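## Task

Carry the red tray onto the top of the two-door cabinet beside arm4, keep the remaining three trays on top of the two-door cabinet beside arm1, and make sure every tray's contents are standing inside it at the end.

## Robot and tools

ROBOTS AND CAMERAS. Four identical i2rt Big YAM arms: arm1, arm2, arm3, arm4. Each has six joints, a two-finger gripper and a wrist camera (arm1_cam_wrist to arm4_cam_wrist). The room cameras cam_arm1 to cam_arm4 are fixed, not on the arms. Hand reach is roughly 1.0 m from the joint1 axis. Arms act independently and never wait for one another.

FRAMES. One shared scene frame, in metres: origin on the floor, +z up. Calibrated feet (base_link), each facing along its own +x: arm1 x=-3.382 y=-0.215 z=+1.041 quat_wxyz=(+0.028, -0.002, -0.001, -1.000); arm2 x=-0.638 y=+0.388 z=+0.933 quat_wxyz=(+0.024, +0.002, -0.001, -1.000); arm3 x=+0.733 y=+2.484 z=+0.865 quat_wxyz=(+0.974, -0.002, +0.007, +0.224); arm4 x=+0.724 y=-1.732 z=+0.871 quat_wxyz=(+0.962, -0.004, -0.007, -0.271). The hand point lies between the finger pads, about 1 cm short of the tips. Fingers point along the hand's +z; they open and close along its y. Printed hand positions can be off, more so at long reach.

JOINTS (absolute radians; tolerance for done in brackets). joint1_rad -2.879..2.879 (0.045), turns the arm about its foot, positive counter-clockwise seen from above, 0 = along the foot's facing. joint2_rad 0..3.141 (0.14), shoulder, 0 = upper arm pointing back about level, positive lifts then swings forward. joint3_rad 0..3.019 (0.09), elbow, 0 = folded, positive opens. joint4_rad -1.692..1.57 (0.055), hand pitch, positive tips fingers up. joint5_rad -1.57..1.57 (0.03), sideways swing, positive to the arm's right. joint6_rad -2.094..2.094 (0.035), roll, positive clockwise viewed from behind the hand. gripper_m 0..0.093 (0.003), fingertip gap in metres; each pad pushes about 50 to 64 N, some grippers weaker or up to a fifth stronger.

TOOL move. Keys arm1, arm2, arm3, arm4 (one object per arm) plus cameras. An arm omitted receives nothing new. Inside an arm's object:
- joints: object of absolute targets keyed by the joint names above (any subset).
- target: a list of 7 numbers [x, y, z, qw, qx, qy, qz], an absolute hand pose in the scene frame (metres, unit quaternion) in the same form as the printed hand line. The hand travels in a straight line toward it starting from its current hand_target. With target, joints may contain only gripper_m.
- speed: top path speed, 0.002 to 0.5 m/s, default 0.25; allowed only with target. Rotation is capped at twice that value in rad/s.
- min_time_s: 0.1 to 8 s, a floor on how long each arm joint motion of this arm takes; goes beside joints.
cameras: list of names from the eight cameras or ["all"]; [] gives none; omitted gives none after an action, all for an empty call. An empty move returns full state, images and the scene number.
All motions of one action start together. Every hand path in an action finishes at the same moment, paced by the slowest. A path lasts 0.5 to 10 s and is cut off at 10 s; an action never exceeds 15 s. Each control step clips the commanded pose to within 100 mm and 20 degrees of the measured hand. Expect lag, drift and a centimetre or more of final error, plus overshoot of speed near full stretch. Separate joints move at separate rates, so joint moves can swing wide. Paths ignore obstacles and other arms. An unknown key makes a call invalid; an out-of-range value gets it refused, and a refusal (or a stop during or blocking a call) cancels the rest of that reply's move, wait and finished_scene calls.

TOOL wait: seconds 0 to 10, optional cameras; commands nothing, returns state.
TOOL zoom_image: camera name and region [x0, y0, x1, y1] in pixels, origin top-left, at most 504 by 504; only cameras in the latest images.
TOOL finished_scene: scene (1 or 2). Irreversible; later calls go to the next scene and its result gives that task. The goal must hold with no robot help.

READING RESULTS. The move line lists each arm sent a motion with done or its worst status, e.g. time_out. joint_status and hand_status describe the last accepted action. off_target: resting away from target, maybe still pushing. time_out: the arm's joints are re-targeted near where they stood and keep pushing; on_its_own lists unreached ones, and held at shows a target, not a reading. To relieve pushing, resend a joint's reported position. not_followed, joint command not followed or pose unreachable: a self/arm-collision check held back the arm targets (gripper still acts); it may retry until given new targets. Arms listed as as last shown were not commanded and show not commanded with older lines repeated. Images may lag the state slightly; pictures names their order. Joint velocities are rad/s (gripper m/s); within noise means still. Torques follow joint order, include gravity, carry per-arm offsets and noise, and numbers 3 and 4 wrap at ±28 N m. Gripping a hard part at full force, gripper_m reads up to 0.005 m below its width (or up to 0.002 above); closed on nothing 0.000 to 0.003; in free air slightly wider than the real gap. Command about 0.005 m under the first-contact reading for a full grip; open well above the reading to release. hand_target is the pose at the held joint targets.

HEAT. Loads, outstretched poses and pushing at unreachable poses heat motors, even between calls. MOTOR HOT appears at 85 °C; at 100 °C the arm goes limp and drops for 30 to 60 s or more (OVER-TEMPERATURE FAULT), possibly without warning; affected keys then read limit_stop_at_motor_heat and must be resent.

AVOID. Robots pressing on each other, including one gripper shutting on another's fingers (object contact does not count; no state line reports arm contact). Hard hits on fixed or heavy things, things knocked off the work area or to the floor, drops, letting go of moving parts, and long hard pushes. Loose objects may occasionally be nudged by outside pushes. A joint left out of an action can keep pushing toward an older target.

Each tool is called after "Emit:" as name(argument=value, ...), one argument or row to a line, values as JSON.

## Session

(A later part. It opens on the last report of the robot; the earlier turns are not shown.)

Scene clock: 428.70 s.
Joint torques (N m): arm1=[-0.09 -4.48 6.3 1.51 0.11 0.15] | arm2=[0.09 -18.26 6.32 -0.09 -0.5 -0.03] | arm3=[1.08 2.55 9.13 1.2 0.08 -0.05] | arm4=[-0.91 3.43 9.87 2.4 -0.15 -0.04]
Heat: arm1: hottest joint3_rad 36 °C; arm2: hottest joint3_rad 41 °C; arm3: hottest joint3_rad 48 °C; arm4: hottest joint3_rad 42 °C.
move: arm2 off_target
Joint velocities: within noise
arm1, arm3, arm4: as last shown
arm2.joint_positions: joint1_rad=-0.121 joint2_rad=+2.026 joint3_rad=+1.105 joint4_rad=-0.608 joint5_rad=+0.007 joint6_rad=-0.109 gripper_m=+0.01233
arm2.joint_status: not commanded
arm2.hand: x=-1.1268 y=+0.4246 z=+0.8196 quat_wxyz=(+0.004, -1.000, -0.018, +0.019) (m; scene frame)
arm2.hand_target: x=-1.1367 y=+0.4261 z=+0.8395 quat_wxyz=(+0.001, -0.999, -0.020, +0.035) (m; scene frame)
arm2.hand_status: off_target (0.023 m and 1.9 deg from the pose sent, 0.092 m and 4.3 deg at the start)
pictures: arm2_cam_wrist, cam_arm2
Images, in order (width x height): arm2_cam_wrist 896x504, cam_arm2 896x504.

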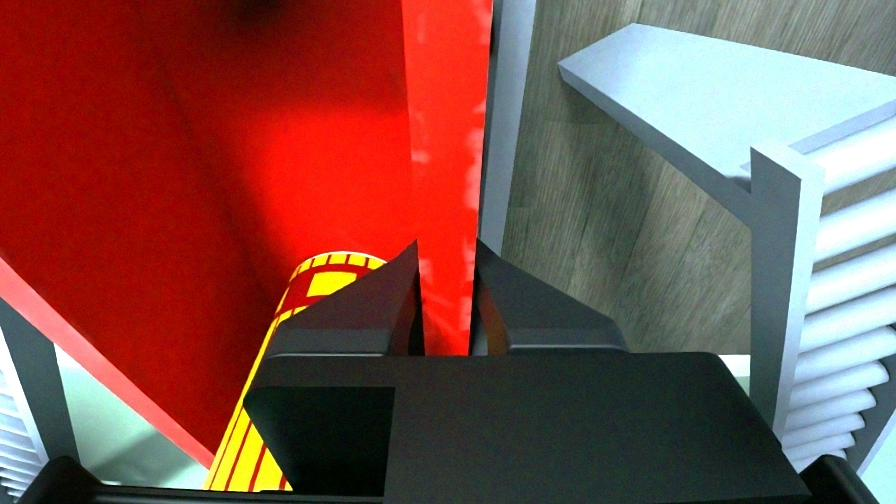

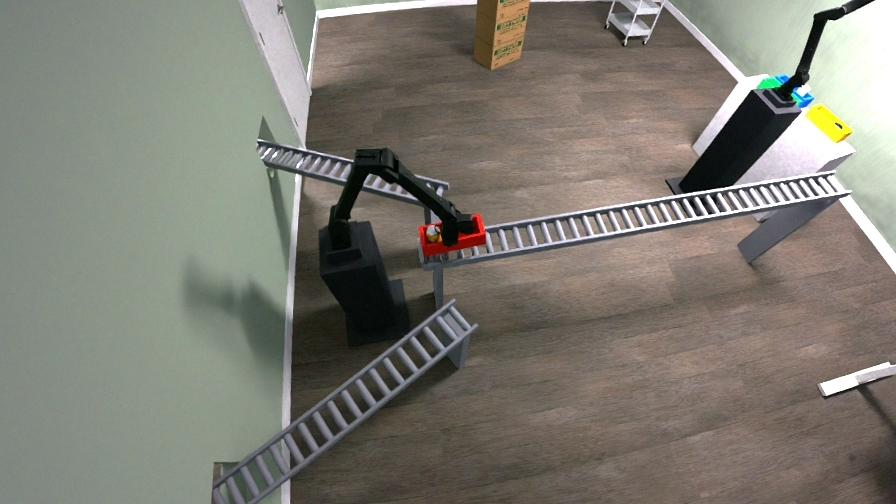

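Emit:
move(
  arm2={"target": [-1.137, 0.424, 0.955, -0.0007, 0.9992, 0.0201, -0.0349], "speed": 0.12},
  cameras=[],
)

Emit:
move(
  arm2={"target": [-0.947, -0.052, 0.925, 0.0281, 0.9653, -0.2578, -0.0301], "speed": 0.16},
  cameras=["arm2_cam_wrist", "cam_arm2"],
)

Emit:
zoom_image(
  camera="cam_arm2",
  region=[370, 130, 490, 250],
)

Scene clock: 446.03 s.
Joint torques (N m): arm1=[-0.09 -4.54 6.3 1.5 0.11 0.16] | arm2=[0.73 -16.5 11.86 -0.35 -0.47 0] | arm3=[1.03 2.43 9.13 1.21 0.08 -0.04] | arm4=[-0.97 3.66 9.62 2.29 -0.14 -0.02]
Heat: arm1: hottest joint3_rad 36 °C; arm2: hottest joint3_rad 40 °C; arm3: hottest joint3_rad 48 °C; arm4: hottest joint3_rad 42 °C.
move: arm2 off_target
Joint velocities: within noise
arm1, arm3, arm4: as last shown
arm2.joint_positions: joint1_rad=-0.121 joint2_rad=+1.810 joint3_rad=+1.122 joint4_rad=-0.881 joint5_rad=+0.007 joint6_rad=-0.109 gripper_m=+0.01233
arm2.joint_status: not commanded
arm2.hand: x=-1.1095 y=+0.4236 z=+0.9225 quat_wxyz=(+0.002, -1.000, -0.018, -0.001) (m; scene frame)
arm2.hand_target: x=-1.1354 y=+0.4240 z=+0.9552 quat_wxyz=(+0.001, -0.999, -0.020, +0.035) (m; scene frame)
arm2.hand_status: off_target (0.043 m and 4.2 deg from the pose sent, 0.136 m and 1.9 deg at the start)
pictures: none
No camera images: "cameras" was empty.

Scene clock: 450.20 s.
Joint torques (N m): arm1=[-0.09 -4.6 6.31 1.54 0.1 0.16] | arm2=[0.5 -16.38 12.27 0.03 0.03 0.17] | arm3=[1.2 2.37 9.13 1.17 0.08 -0.06] | arm4=[-1.2 3.19 9.8 2.32 -0.17 -0.06]
Heat: arm1: hottest joint3_rad 36 °C; arm2: hottest joint3_rad 40 °C; arm3: hottest joint3_rad 48 °C; arm4: hottest joint3_rad 42 °C.
move: arm2 off_target
Joint velocities: within noise
arm1, arm3, arm4: as last shown
arm2.joint_positions: joint1_rad=+0.924 joint2_rad=+1.917 joint3_rad=+1.208 joint4_rad=-0.859 joint5_rad=+0.043 joint6_rad=+1.476 gripper_m=+0.01233
arm2.joint_status: not commanded
arm2.hand: x=-0.9285 y=-0.0250 z=+0.9000 quat_wxyz=(+0.005, -0.968, +0.249, +0.019) (m; scene frame)
arm2.hand_target: x=-0.9459 y=-0.0504 z=+0.9260 quat_wxyz=(-0.028, -0.965, +0.258, +0.030) (m; scene frame)
arm2.hand_status: off_target (0.041 m and 4.1 deg from the pose sent, 0.503 m and 32.4 deg at the start)
pictures: arm2_cam_wrist, cam_arm2
Images, in order (width x height): arm2_cam_wrist 896x504, cam_arm2 896x504.

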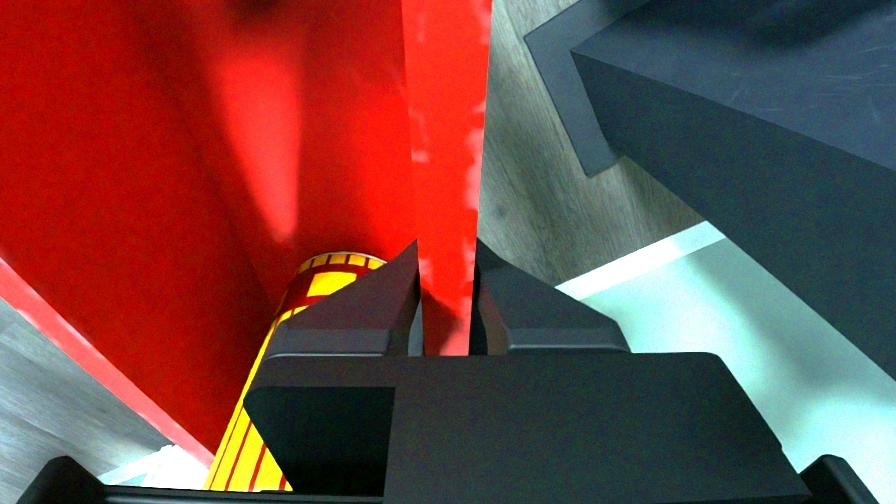

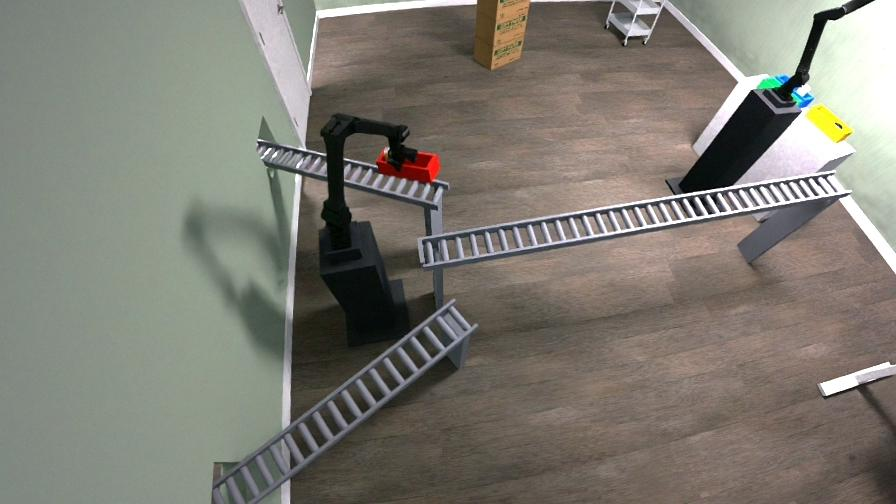

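Scaled by 4.200 from the camera's 896x504 image, which has a finer 1280x720 frame.

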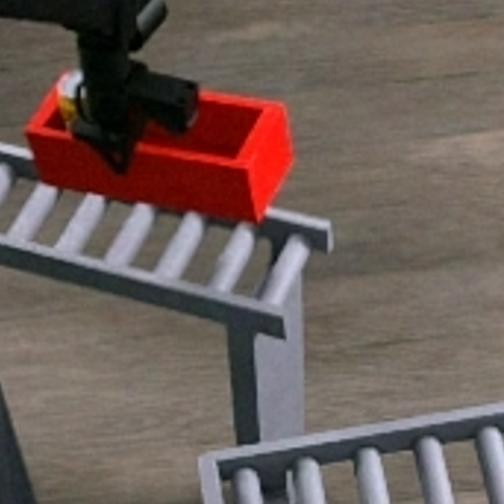

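Emit:
move(
  arm2={"target": [-0.939, -0.042, 0.797, 0.0281, 0.9653, -0.2578, -0.0301], "speed": 0.11},
  cameras=["arm2_cam_wrist", "cam_arm2"],
)

Emit:
zoom_image(
  camera="arm2_cam_wrist",
  region=[340, 0, 640, 300],
)

Emit:
zoom_image(
  camera="cam_arm2",
  region=[360, 140, 460, 240],
)

Scene clock: 459.20 s.
Joint torques (N m): arm1=[0.03 -4.37 6.32 1.47 0.1 0.17] | arm2=[0.62 -17.85 6.46 0.96 0.01 0.17] | arm3=[1.03 2.43 9.1 1.16 0.07 -0.07] | arm4=[-0.38 3.6 9.69 2.32 -0.07 -0.03]
Heat: arm1: hottest joint3_rad 36 °C; arm2: hottest joint3_rad 41 °C; arm3: hottest joint3_rad 48 °C; arm4: hottest joint3_rad 42 °C.
move: arm2 off_target
Joint velocities: within noise
arm1, arm3, arm4: as last shown
arm2.joint_positions: joint1_rad=+0.924 joint2_rad=+2.142 joint3_rad=+1.176 joint4_rad=-0.589 joint5_rad=+0.043 joint6_rad=+1.477 gripper_m=+0.01233
arm2.joint_status: not commanded
arm2.hand: x=-0.9282 y=-0.0253 z=+0.7830 quat_wxyz=(-0.001, -0.968, +0.249, +0.021) (m; scene frame)
arm2.hand_target: x=-0.9388 y=-0.0416 z=+0.7974 quat_wxyz=(-0.028, -0.965, +0.258, +0.030) (m; scene frame)
arm2.hand_status: off_target (0.024 m and 3.4 deg from the pose sent, 0.105 m and 4.1 deg at the start)
pictures: arm2_cam_wrist, cam_arm2
Images, in order (width x height): arm2_cam_wrist 896x504, cam_arm2 896x504.

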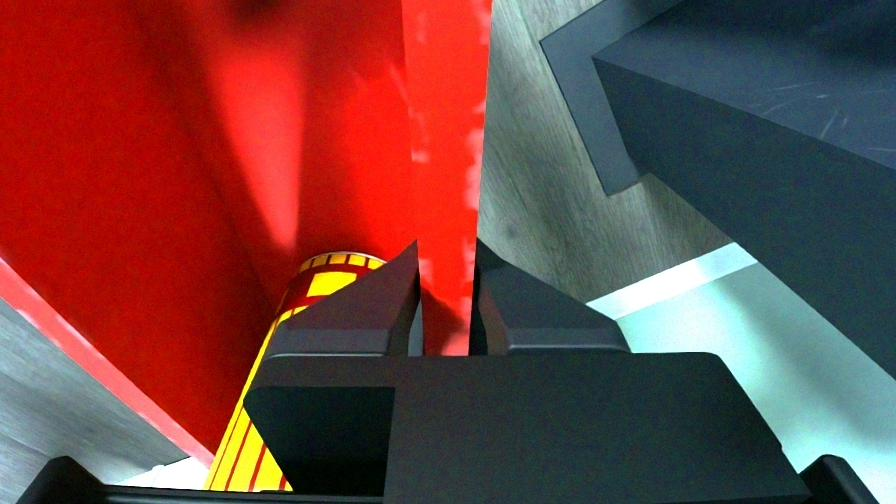

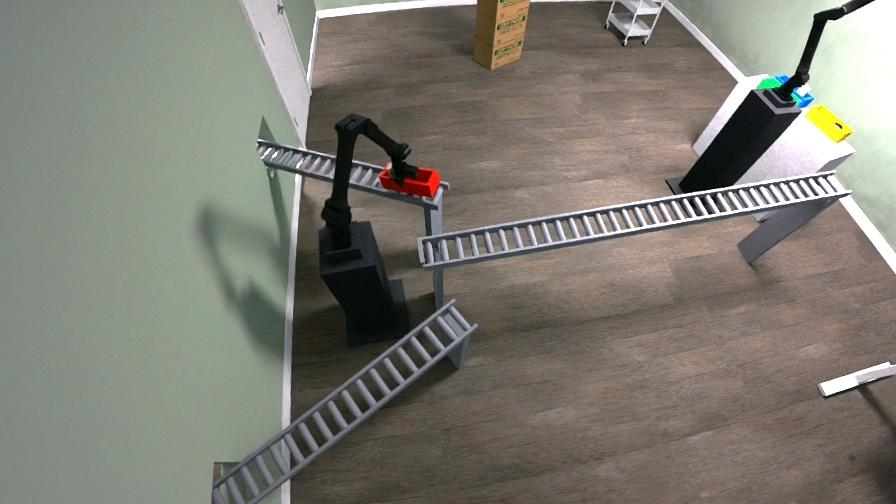

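Scaled by 1.680 from the camera's 896x504 image, which has a finer 1280x720 frame.

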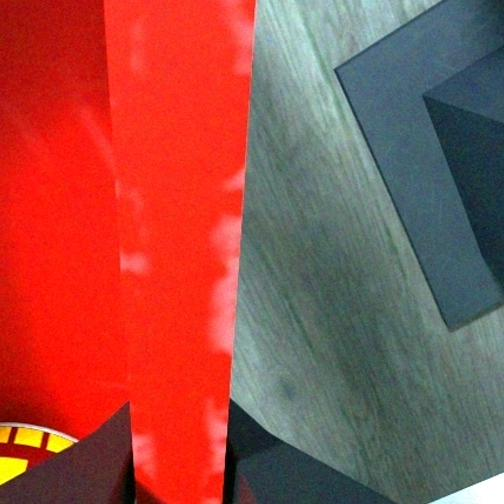

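Scaled by 5.040 from the camera's 896x504 image, which has a finer 1280x720 frame.

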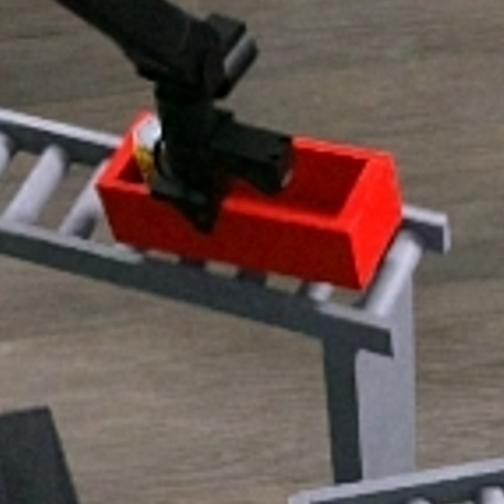

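Emit:
zoom_image(
  camera="cam_arm2",
  region=[375, 160, 455, 220],
)

Emit:
zoom_image(
  camera="arm2_cam_wrist",
  region=[460, 0, 700, 260],
)

Scaled by 6.300 from the camera's 896x504 image, which has a finer 1280x720 frame.

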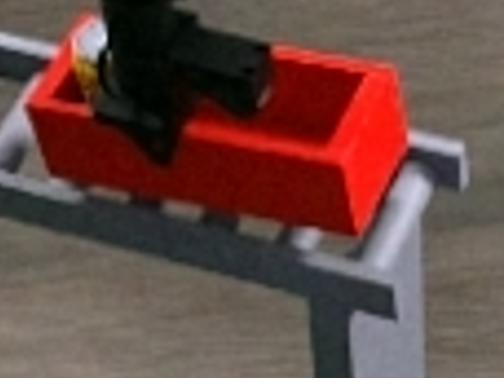

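Scaled by 1.938 from the camera's 896x504 image, which has a finer 1280x720 frame.

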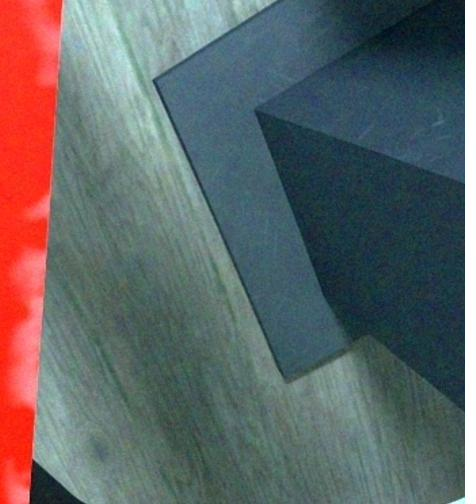

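Emit:
move(
  arm2={"target": [-0.953, -0.066, 0.812, 0.0281, 0.9653, -0.2578, -0.0301], "speed": 0.08},
  cameras=["arm2_cam_wrist", "cam_arm2"],
)

Emit:
zoom_image(
  camera="arm2_cam_wrist",
  region=[380, 0, 680, 300],
)

Emit:
zoom_image(
  camera="cam_arm2",
  region=[375, 150, 455, 220],
)

Scene clock: 538.60 s.
Joint torques (N m): arm1=[-0.09 -4.25 6.26 1.5 0.09 0.16] | arm2=[0.91 -17.96 9.63 0.1 0.02 0.19] | arm3=[1.2 2.67 9.13 1.22 0.09 -0.05] | arm4=[-0.91 3.9 9.73 2.35 -0.12 -0.06]
Heat: arm1: hottest joint3_rad 36 °C; arm2: hottest joint3_rad 40 °C; arm3: hottest joint3_rad 48 °C; arm4: hottest joint3_rad 43 °C.
move: arm2 off_target
Joint velocities: within noise
arm1.joint_positions: joint1_rad=-1.211 joint2_rad=+1.195 joint3_rad=+2.277 joint4_rad=-1.493 joint5_rad=-0.002 joint6_rad=-0.011 gripper_m=+0.04488
arm1.joint_status: not commanded
arm1.hand: x=-3.5215 y=+0.1095 z=+1.7867 quat_wxyz=(+0.299, -0.703, +0.453, +0.459) (m; scene frame)
arm1.hand_target: x=-3.5233 y=+0.1055 z=+1.7925 quat_wxyz=(+0.298, -0.700, +0.452, +0.466) (m; scene frame)
arm1.hand_status: not commanded
arm2.joint_positions: joint1_rad=+0.924 joint2_rad=+2.150 joint3_rad=+1.237 joint4_rad=-0.642 joint5_rad=+0.043 joint6_rad=+1.481 gripper_m=+0.01233
arm2.joint_status: not commanded
arm2.hand: x=-0.9387 y=-0.0407 z=+0.7931 quat_wxyz=(-0.001, -0.968, +0.251, +0.021) (m; scene frame)
arm2.hand_target: x=-0.9524 y=-0.0652 z=+0.8128 quat_wxyz=(-0.029, -0.965, +0.258, +0.030) (m; scene frame)
arm2.hand_status: off_target (0.035 m and 3.3 deg from the pose sent, 0.056 m and 3.4 deg at the start)
arm3.joint_positions: joint1_rad=-0.423 joint2_rad=+0.637 joint3_rad=+1.333 joint4_rad=-1.526 joint5_rad=+0.222 joint6_rad=+0.654 gripper_m=+0.09396
arm3.joint_status: not commanded
arm3.hand: x=+0.9557 y=+2.4547 z=+1.3375 quat_wxyz=(-0.369, -0.322, -0.872, -0.018) (m; scene frame)
arm3.hand_target: x=+0.9552 y=+2.4547 z=+1.3503 quat_wxyz=(-0.382, -0.321, -0.866, -0.024) (m; scene frame)
arm3.hand_status: not commanded
arm4.joint_positions: joint1_rad=+0.000 joint2_rad=+0.635 joint3_rad=+1.447 joint4_rad=-1.142 joint5_rad=-0.230 joint6_rad=-0.553 gripper_m=+0.09396
arm4.joint_status: not commanded
arm4.hand: x=+0.9513 y=-1.8219 z=+1.4824 quat_wxyz=(-0.545, +0.070, -0.804, +0.228) (m; scene frame)
arm4.hand_target: x=+0.9479 y=-1.8198 z=+1.4930 quat_wxyz=(-0.552, +0.072, -0.797, +0.234) (m; scene frame)
arm4.hand_status: not commanded
pictures: arm2_cam_wrist, cam_arm2
Images, in order (width x height): arm2_cam_wrist 896x504, cam_arm2 896x504.

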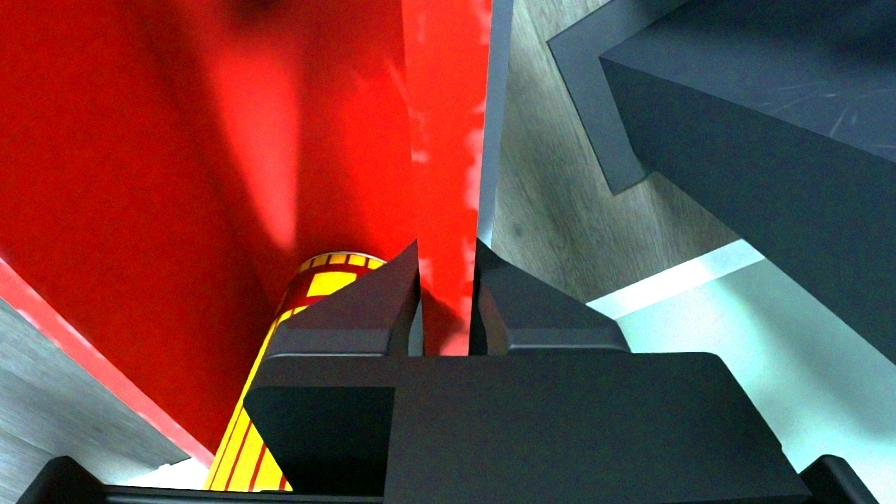

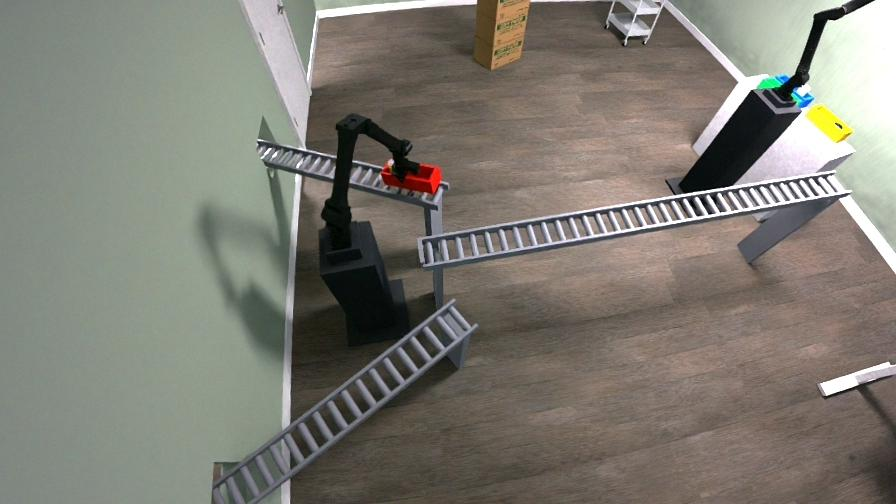

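Scaled by 1.680 from the camera's 896x504 image, which has a finer 1280x720 frame.

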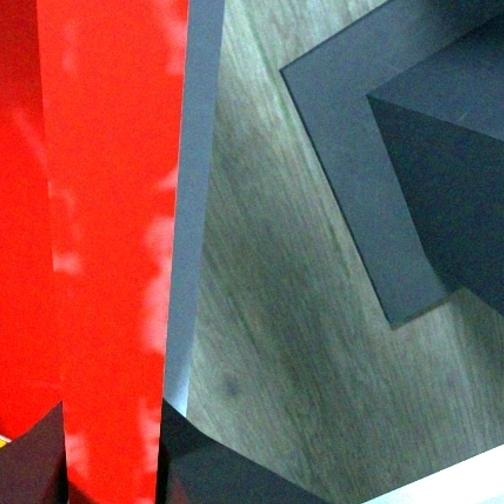

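Scaled by 6.300 from the camera's 896x504 image, which has a finer 1280x720 frame.

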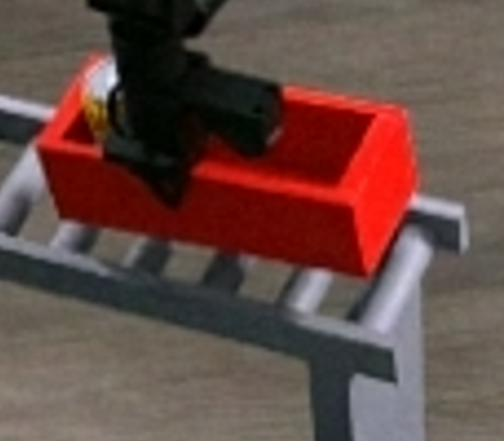

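Emit:
move(
  arm2={"target": [-0.948, -0.0565, 0.768, 0.0281, 0.9653, -0.2578, -0.0301], "speed": 0.07},
  cameras=["arm2_cam_wrist", "cam_arm2"],
)

Emit:
zoom_image(
  camera="arm2_cam_wrist",
  region=[380, 0, 680, 300],
)

Emit:
zoom_image(
  camera="cam_arm2",
  region=[375, 150, 455, 220],
)

Scene clock: 557.33 s.
Joint torques (N m): arm1=[0.03 -4.42 6.31 1.5 0.09 0.15] | arm2=[0.67 -18.14 6.64 1.02 0.03 0.15] | arm3=[1.03 2.43 9.13 1.21 0.11 -0.07] | arm4=[-0.62 3.84 9.8 2.3 -0.12 -0.01]
Heat: arm1: hottest joint3_rad 36 °C; arm2: hottest joint3_rad 41 °C; arm3: hottest joint3_rad 48 °C; arm4: hottest joint3_rad 43 °C.
move: arm2 off_target
Joint velocities: within noise
arm1, arm3, arm4: as last shown
arm2.joint_positions: joint1_rad=+0.924 joint2_rad=+2.226 joint3_rad=+1.237 joint4_rad=-0.565 joint5_rad=+0.043 joint6_rad=+1.481 gripper_m=+0.01233
arm2.joint_status: not commanded
arm2.hand: x=-0.9368 y=-0.0381 z=+0.7550 quat_wxyz=(-0.001, -0.968, +0.251, +0.021) (m; scene frame)
arm2.hand_target: x=-0.9478 y=-0.0562 z=+0.7686 quat_wxyz=(-0.028, -0.965, +0.258, +0.030) (m; scene frame)
arm2.hand_status: off_target (0.025 m and 3.3 deg from the pose sent, 0.031 m and 3.3 deg at the start)
pictures: arm2_cam_wrist, cam_arm2
Images, in order (width x height): arm2_cam_wrist 896x504, cam_arm2 896x504.

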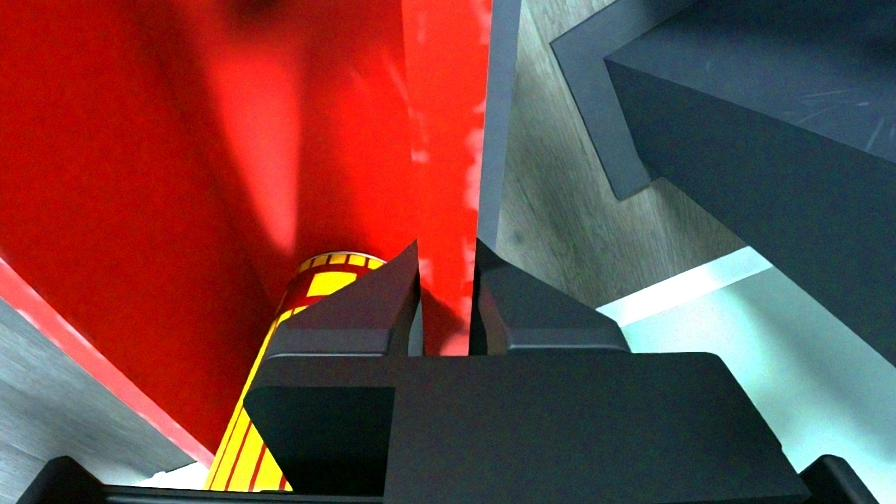

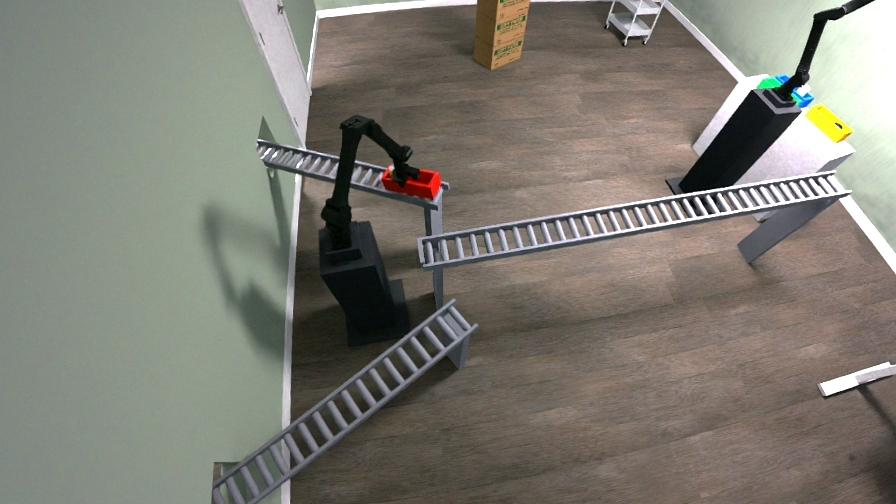

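Scaled by 1.680 from the camera's 896x504 image, which has a finer 1280x720 frame.

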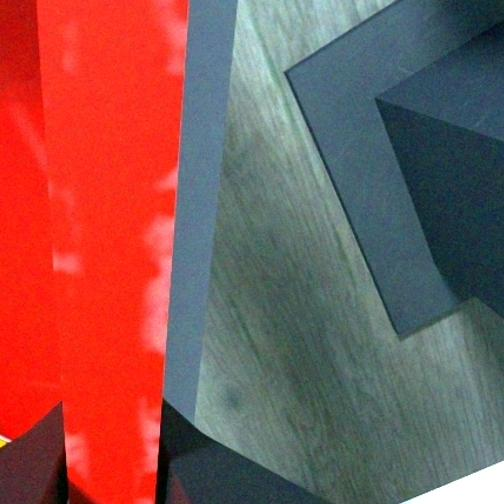

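Scaled by 6.300 from the camera's 896x504 image, which has a finer 1280x720 frame.

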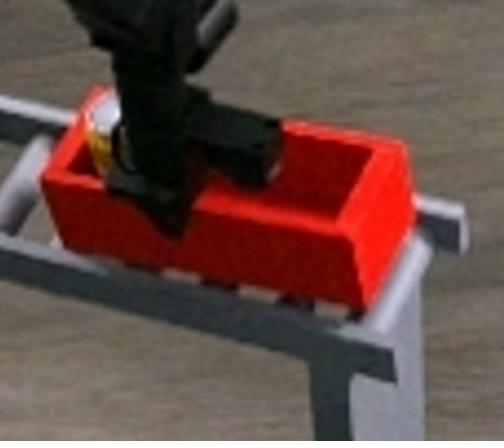

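Emit:
move(
  arm2={"target": [-0.951, -0.0625, 0.748, 0.0281, 0.9653, -0.2578, -0.0301], "speed": 0.05},
  cameras=["arm2_cam_wrist", "cam_arm2"],
)

Emit:
zoom_image(
  camera="arm2_cam_wrist",
  region=[380, 0, 680, 300],
)

Emit:
zoom_image(
  camera="cam_arm2",
  region=[375, 150, 455, 220],
)

Scene clock: 569.53 s.
Joint torques (N m): arm1=[0.09 -4.48 6.31 1.51 0.1 0.17] | arm2=[0.97 -17.26 8.44 0.9 0.11 0.15] | arm3=[0.79 2.61 9.16 1.16 0.09 -0.05] | arm4=[-0.67 3.31 9.76 2.32 -0.11 -0.02]
Heat: arm1: hottest joint3_rad 36 °C; arm2: hottest joint3_rad 40 °C; arm3: hottest joint3_rad 48 °C; arm4: hottest joint3_rad 43 °C.
move: arm2 off_target
Joint velocities: within noise
arm1, arm3, arm4: as last shown
arm2.joint_positions: joint1_rad=+0.924 joint2_rad=+2.264 joint3_rad=+1.241 joint4_rad=-0.541 joint5_rad=+0.041 joint6_rad=+1.484 gripper_m=+0.01233
arm2.joint_status: not commanded
arm2.hand: x=-0.9343 y=-0.0355 z=+0.7374 quat_wxyz=(+0.003, -0.967, +0.253, +0.018) (m; scene frame)
arm2.hand_target: x=-0.9504 y=-0.0617 z=+0.7494 quat_wxyz=(-0.028, -0.965, +0.258, +0.030) (m; scene frame)
arm2.hand_status: off_target (0.033 m and 3.8 deg from the pose sent, 0.029 m and 3.4 deg at the start)
pictures: arm2_cam_wrist, cam_arm2
Images, in order (width x height): arm2_cam_wrist 896x504, cam_arm2 896x504.

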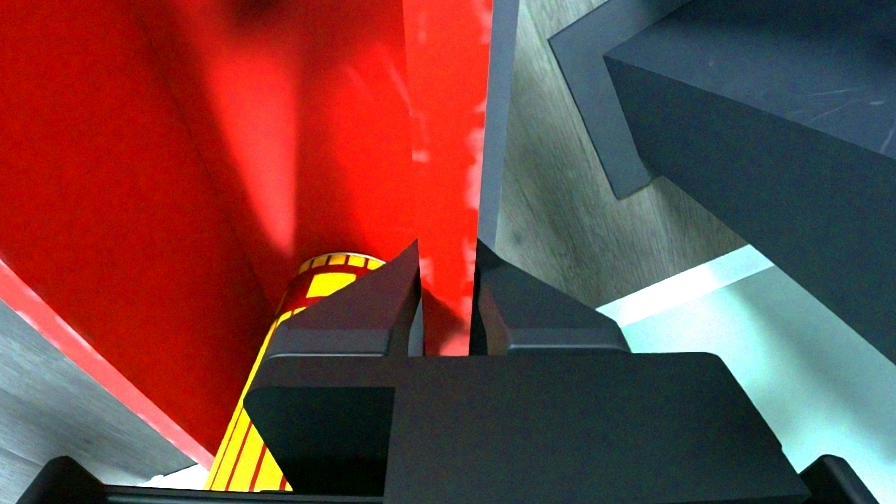

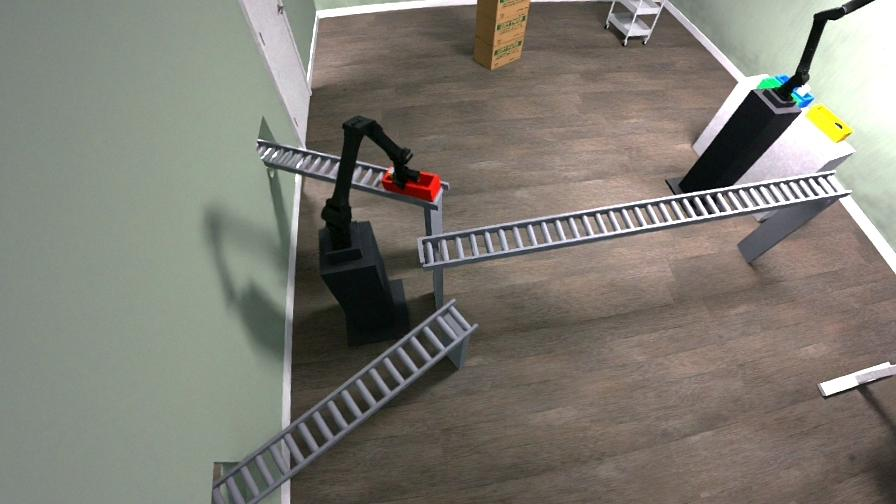

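Scaled by 1.680 from the camera's 896x504 image, which has a finer 1280x720 frame.

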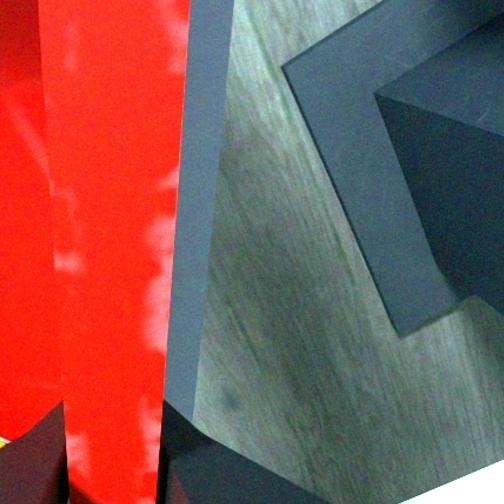

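Scaled by 6.300 from the camera's 896x504 image, which has a finer 1280x720 frame.

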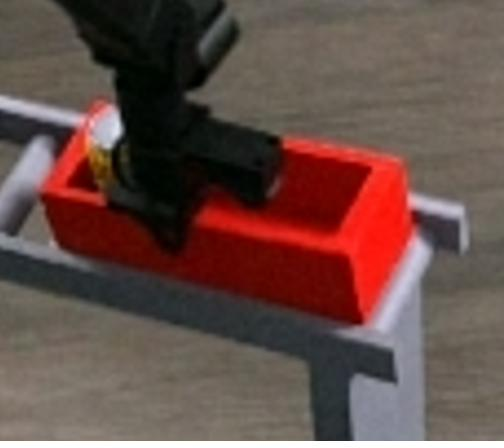

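Emit:
move(
  arm2={"target": [-0.958, -0.0745, 0.815, 0.0281, 0.9653, -0.2578, -0.0301], "speed": 0.08},
  cameras=[],
)

Emit:
move(
  arm2={"target": [-0.955, -0.0705, 0.755, 0.0281, 0.9653, -0.2578, -0.0301], "speed": 0.06},
  cameras=["arm2_cam_wrist", "cam_arm2"],
)

Emit:
zoom_image(
  camera="arm2_cam_wrist",
  region=[380, 0, 680, 300],
)

Emit:
zoom_image(
  camera="cam_arm2",
  region=[375, 150, 455, 220],
)

Scene clock: 611.07 s.
Joint torques (N m): arm1=[0.15 -4.54 6.31 1.5 0.09 0.15] | arm2=[1.08 -20.42 9.46 -0.02 0.02 0.14] | arm3=[1.08 2.37 9.14 1.13 0.08 -0.05] | arm4=[-0.91 3.55 9.81 2.37 -0.14 -0.04]
Heat: arm1: hottest joint3_rad 36 °C; arm2: hottest joint3_rad 39 °C; arm3: hottest joint3_rad 48 °C; arm4: hottest joint3_rad 43 °C.
move: arm2 off_target
Joint velocities: within noise
arm1, arm3, arm4: as last shown
arm2.joint_positions: joint1_rad=+0.924 joint2_rad=+2.190 joint3_rad=+1.269 joint4_rad=-0.663 joint5_rad=+0.043 joint6_rad=+1.487 gripper_m=+0.01233
arm2.joint_status: not commanded
arm2.hand: x=-0.9393 y=-0.0417 z=+0.7801 quat_wxyz=(+0.013, -0.967, +0.254, +0.016) (m; scene frame)
arm2.hand_target: x=-0.9570 y=-0.0730 z=+0.8158 quat_wxyz=(-0.028, -0.965, +0.258, +0.030) (m; scene frame)
arm2.hand_status: off_target (0.051 m and 4.9 deg from the pose sent, 0.090 m and 3.8 deg at the start)
pictures: none
No camera images: "cameras" was empty.

Scene clock: 612.70 s.
Joint torques (N m): arm1=[-0.03 -4.48 6.31 1.48 0.09 0.15] | arm2=[0.85 -18.14 8.58 0.94 0.08 0.16] | arm3=[1.14 2.14 9.09 1.14 0.07 -0.05] | arm4=[-1.08 3.66 9.65 2.26 -0.15 -0.01]
Heat: arm1: hottest joint3_rad 36 °C; arm2: hottest joint3_rad 39 °C; arm3: hottest joint3_rad 48 °C; arm4: hottest joint3_rad 43 °C.
move: arm2 off_target
Joint velocities: within noise
arm1, arm3, arm4: as last shown
arm2.joint_positions: joint1_rad=+0.924 joint2_rad=+2.270 joint3_rad=+1.269 joint4_rad=-0.573 joint5_rad=+0.042 joint6_rad=+1.487 gripper_m=+0.01233
arm2.joint_status: not commanded
arm2.hand: x=-0.9381 y=-0.0404 z=+0.7400 quat_wxyz=(+0.007, -0.967, +0.254, +0.017) (m; scene frame)
arm2.hand_target: x=-0.9542 y=-0.0695 z=+0.7565 quat_wxyz=(-0.028, -0.965, +0.258, +0.030) (m; scene frame)
arm2.hand_status: off_target (0.038 m and 4.3 deg from the pose sent, 0.041 m and 5.0 deg at the start)
pictures: arm2_cam_wrist, cam_arm2
Images, in order (width x height): arm2_cam_wrist 896x504, cam_arm2 896x504.

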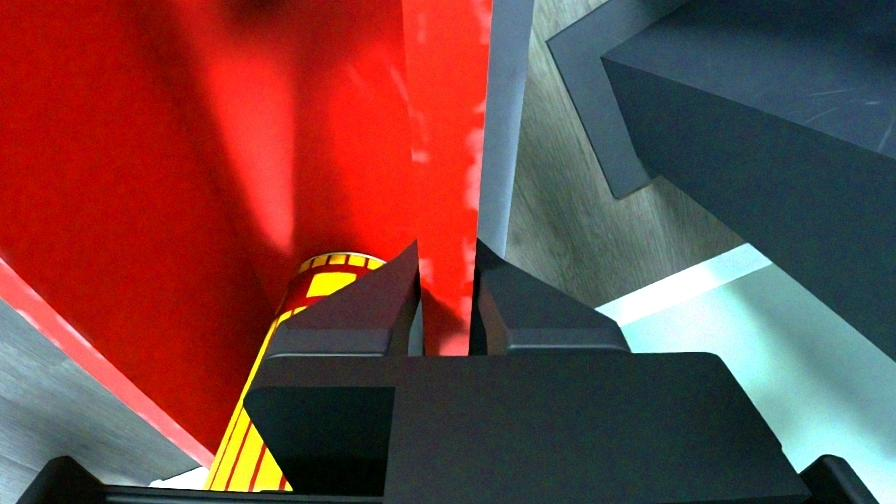

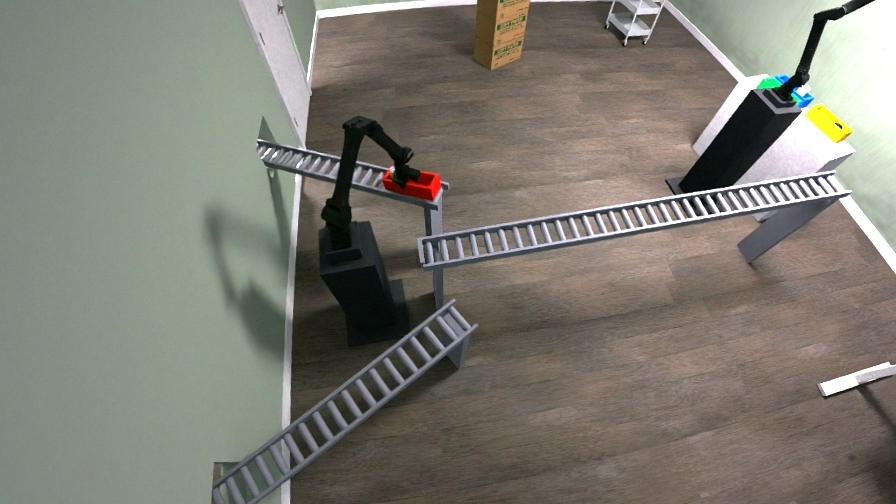

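Scaled by 1.680 from the camera's 896x504 image, which has a finer 1280x720 frame.

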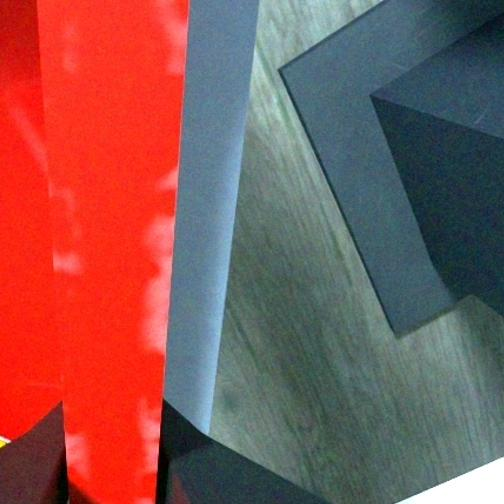

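Scaled by 6.300 from the camera's 896x504 image, which has a finer 1280x720 frame.

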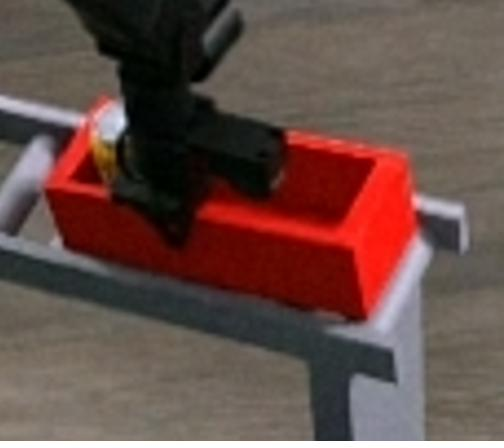

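Emit:
move(
  arm2={"target": [-0.957, -0.0745, 0.718, 0.0281, 0.9653, -0.2578, -0.0301], "speed": 0.05},
  cameras=["arm2_cam_wrist", "cam_arm2"],
)

Emit:
zoom_image(
  camera="arm2_cam_wrist",
  region=[380, 0, 680, 300],
)

Emit:
zoom_image(
  camera="cam_arm2",
  region=[375, 150, 455, 220],
)

Scene clock: 622.47 s.
Joint torques (N m): arm1=[-0.15 -4.31 6.3 1.48 0.1 0.17] | arm2=[0.97 -14.39 9.02 1.69 0.49 0.15] | arm3=[1.14 2.61 9.07 1.17 0.09 -0.05] | arm4=[-1.14 3.55 9.66 2.24 -0.11 -0.05]
Heat: arm1: hottest joint3_rad 36 °C; arm2: hottest joint3_rad 40 °C; arm3: hottest joint3_rad 48 °C; arm4: hottest joint3_rad 43 °C.
move: arm2 off_target
Joint velocities: within noise
arm1, arm3, arm4: as last shown
arm2.joint_positions: joint1_rad=+0.927 joint2_rad=+2.303 joint3_rad=+1.300 joint4_rad=-0.539 joint5_rad=+0.033 joint6_rad=+1.487 gripper_m=+0.01233
arm2.joint_status: not commanded
arm2.hand: x=-0.9442 y=-0.0547 z=+0.7297 quat_wxyz=(-0.009, -0.967, +0.253, +0.018) (m; scene frame)
arm2.hand_target: x=-0.9562 y=-0.0735 z=+0.7193 quat_wxyz=(-0.028, -0.965, +0.258, +0.030) (m; scene frame)
arm2.hand_status: off_target (0.026 m and 2.6 deg from the pose sent, 0.045 m and 4.3 deg at the start)
pictures: arm2_cam_wrist, cam_arm2
Images, in order (width x height): arm2_cam_wrist 896x504, cam_arm2 896x504.

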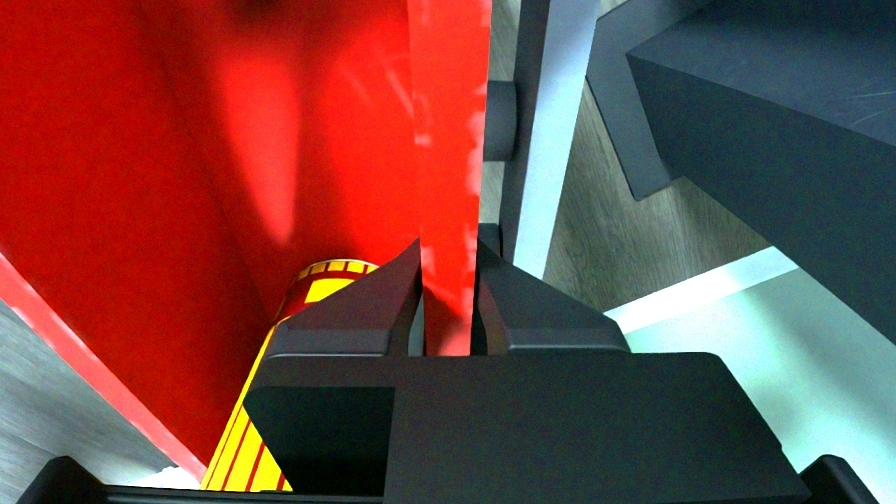

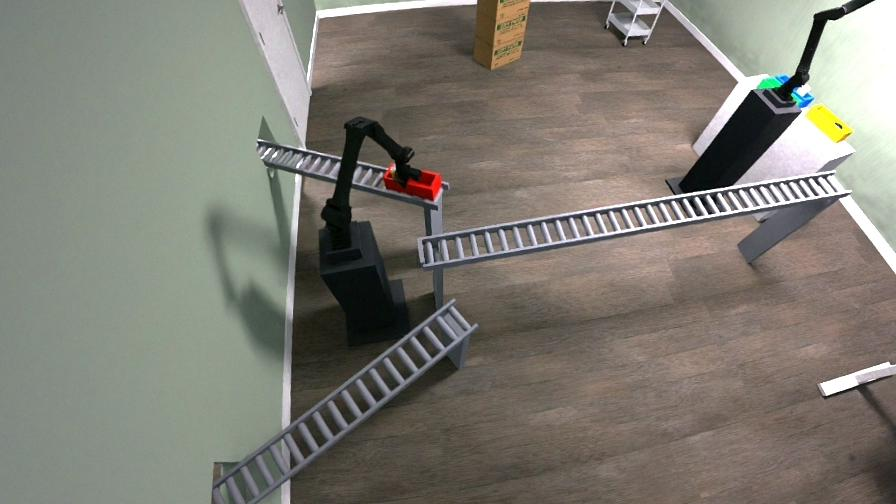

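Scaled by 1.680 from the camera's 896x504 image, which has a finer 1280x720 frame.

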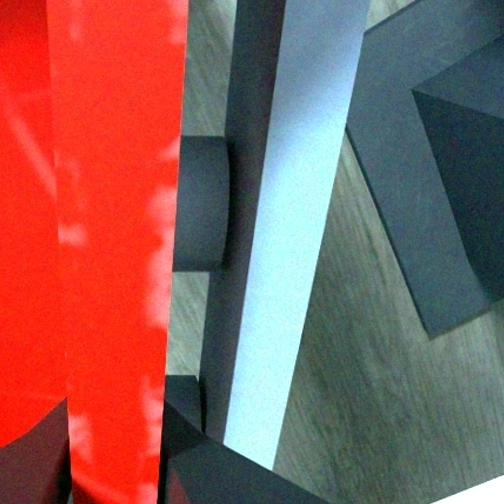

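Scaled by 6.300 from the camera's 896x504 image, which has a finer 1280x720 frame.

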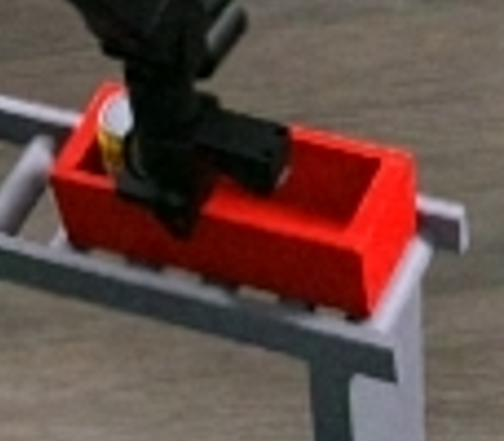

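Emit:
move(
  arm2={"target": [-0.952, -0.069, 0.795, 0.0281, 0.9653, -0.2578, -0.0301], "speed": 0.12},
  cameras=["arm2_cam_wrist", "cam_arm2"],
)

Scene clock: 636.03 s.
Joint torques (N m): arm1=[0.03 -4.37 6.3 1.5 0.1 0.15] | arm2=[1.14 -20.13 6.71 0.12 0 0.19] | arm3=[1.08 2.55 9.13 1.2 0.09 -0.04] | arm4=[-0.38 3.96 9.77 2.33 -0.16 0]
Heat: arm1: hottest joint3_rad 36 °C; arm2: hottest joint3_rad 41 °C; arm3: hottest joint3_rad 48 °C; arm4: hottest joint3_rad 43 °C.
move: arm2 off_target
Joint velocities: within noise
arm1, arm3, arm4: as last shown
arm2.joint_positions: joint1_rad=+0.927 joint2_rad=+2.217 joint3_rad=+1.278 joint4_rad=-0.613 joint5_rad=+0.044 joint6_rad=+1.487 gripper_m=+0.01233
arm2.joint_status: not commanded
arm2.hand: x=-0.9437 y=-0.0501 z=+0.7684 quat_wxyz=(-0.002, -0.967, +0.253, +0.022) (m; scene frame)
arm2.hand_target: x=-0.9517 y=-0.0686 z=+0.7948 quat_wxyz=(-0.028, -0.965, +0.258, +0.030) (m; scene frame)
arm2.hand_status: off_target (0.034 m and 3.2 deg from the pose sent, 0.067 m and 2.6 deg at the start)
pictures: arm2_cam_wrist, cam_arm2
Images, in order (width x height): arm2_cam_wrist 896x504, cam_arm2 896x504.

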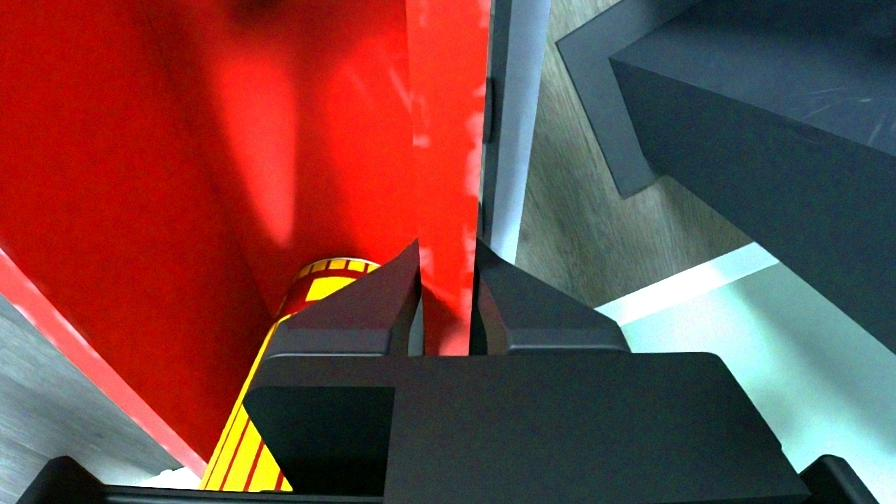

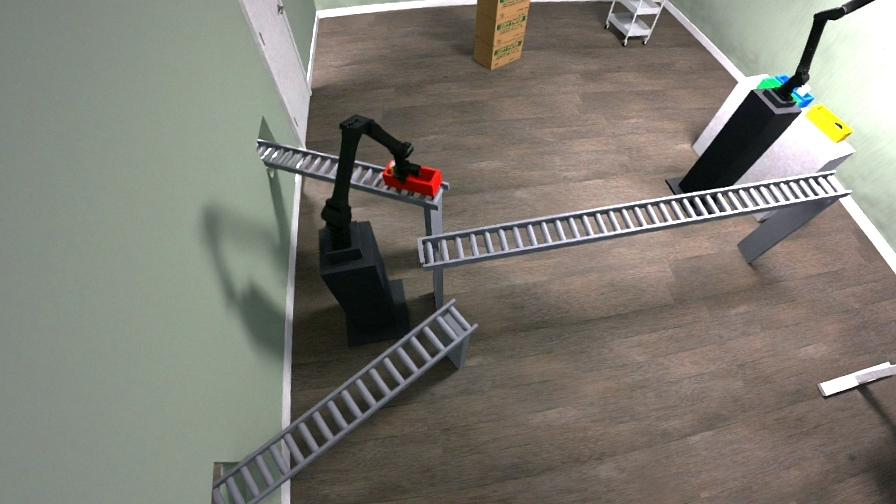

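Emit:
move(
  arm2={"target": [-0.9435, -0.0545, 0.800, 0.0281, 0.9653, -0.2578, -0.0301], "speed": 0.12},
  cameras=["arm2_cam_wrist"],
)

Scene clock: 649.93 s.
Joint torques (N m): arm1=[0.03 -4.37 6.3 1.5 0.11 0.16] | arm2=[1.08 -20.07 6.19 0.79 -0.01 0.16] | arm3=[1.14 2.61 9.11 1.13 0.08 -0.05] | arm4=[-1.03 3.72 9.89 2.4 -0.21 -0.07]
Heat: arm1: hottest joint3_rad 36 °C; arm2: hottest joint3_rad 41 °C; arm3: hottest joint3_rad 48 °C; arm4: hottest joint3_rad 43 °C.
move: arm2 off_target
Joint velocities: within noise
arm1, arm3, arm4: as last shown
arm2.joint_positions: joint1_rad=+0.927 joint2_rad=+2.185 joint3_rad=+1.221 joint4_rad=-0.613 joint5_rad=+0.044 joint6_rad=+1.487 gripper_m=+0.01233
arm2.joint_status: not commanded
arm2.hand: x=-0.9313 y=-0.0318 z=+0.7718 quat_wxyz=(+0.009, -0.967, +0.253, +0.018) (m; scene frame)
arm2.hand_target: x=-0.9431 y=-0.0539 z=+0.8002 quat_wxyz=(-0.028, -0.965, +0.258, +0.030) (m; scene frame)
arm2.hand_status: off_target (0.038 m and 4.5 deg from the pose sent, 0.032 m and 3.2 deg at the start)
pictures: arm2_cam_wrist
Images, in order (width x height): arm2_cam_wrist 896x504.

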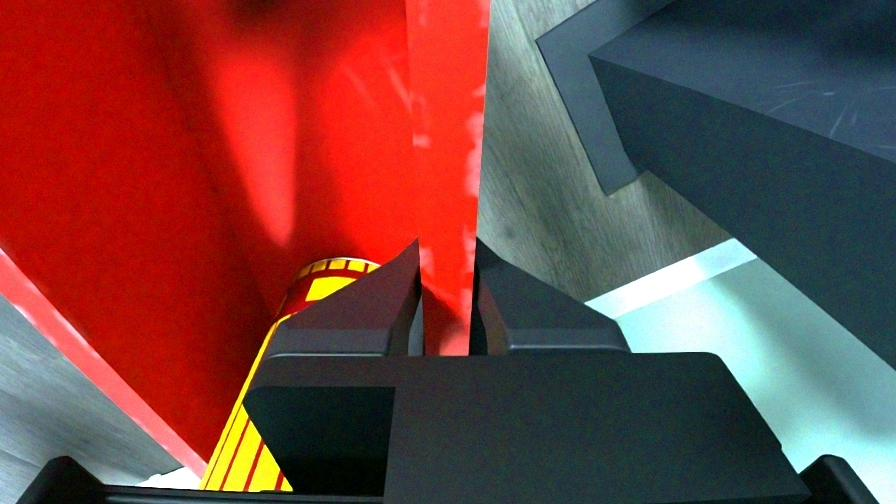

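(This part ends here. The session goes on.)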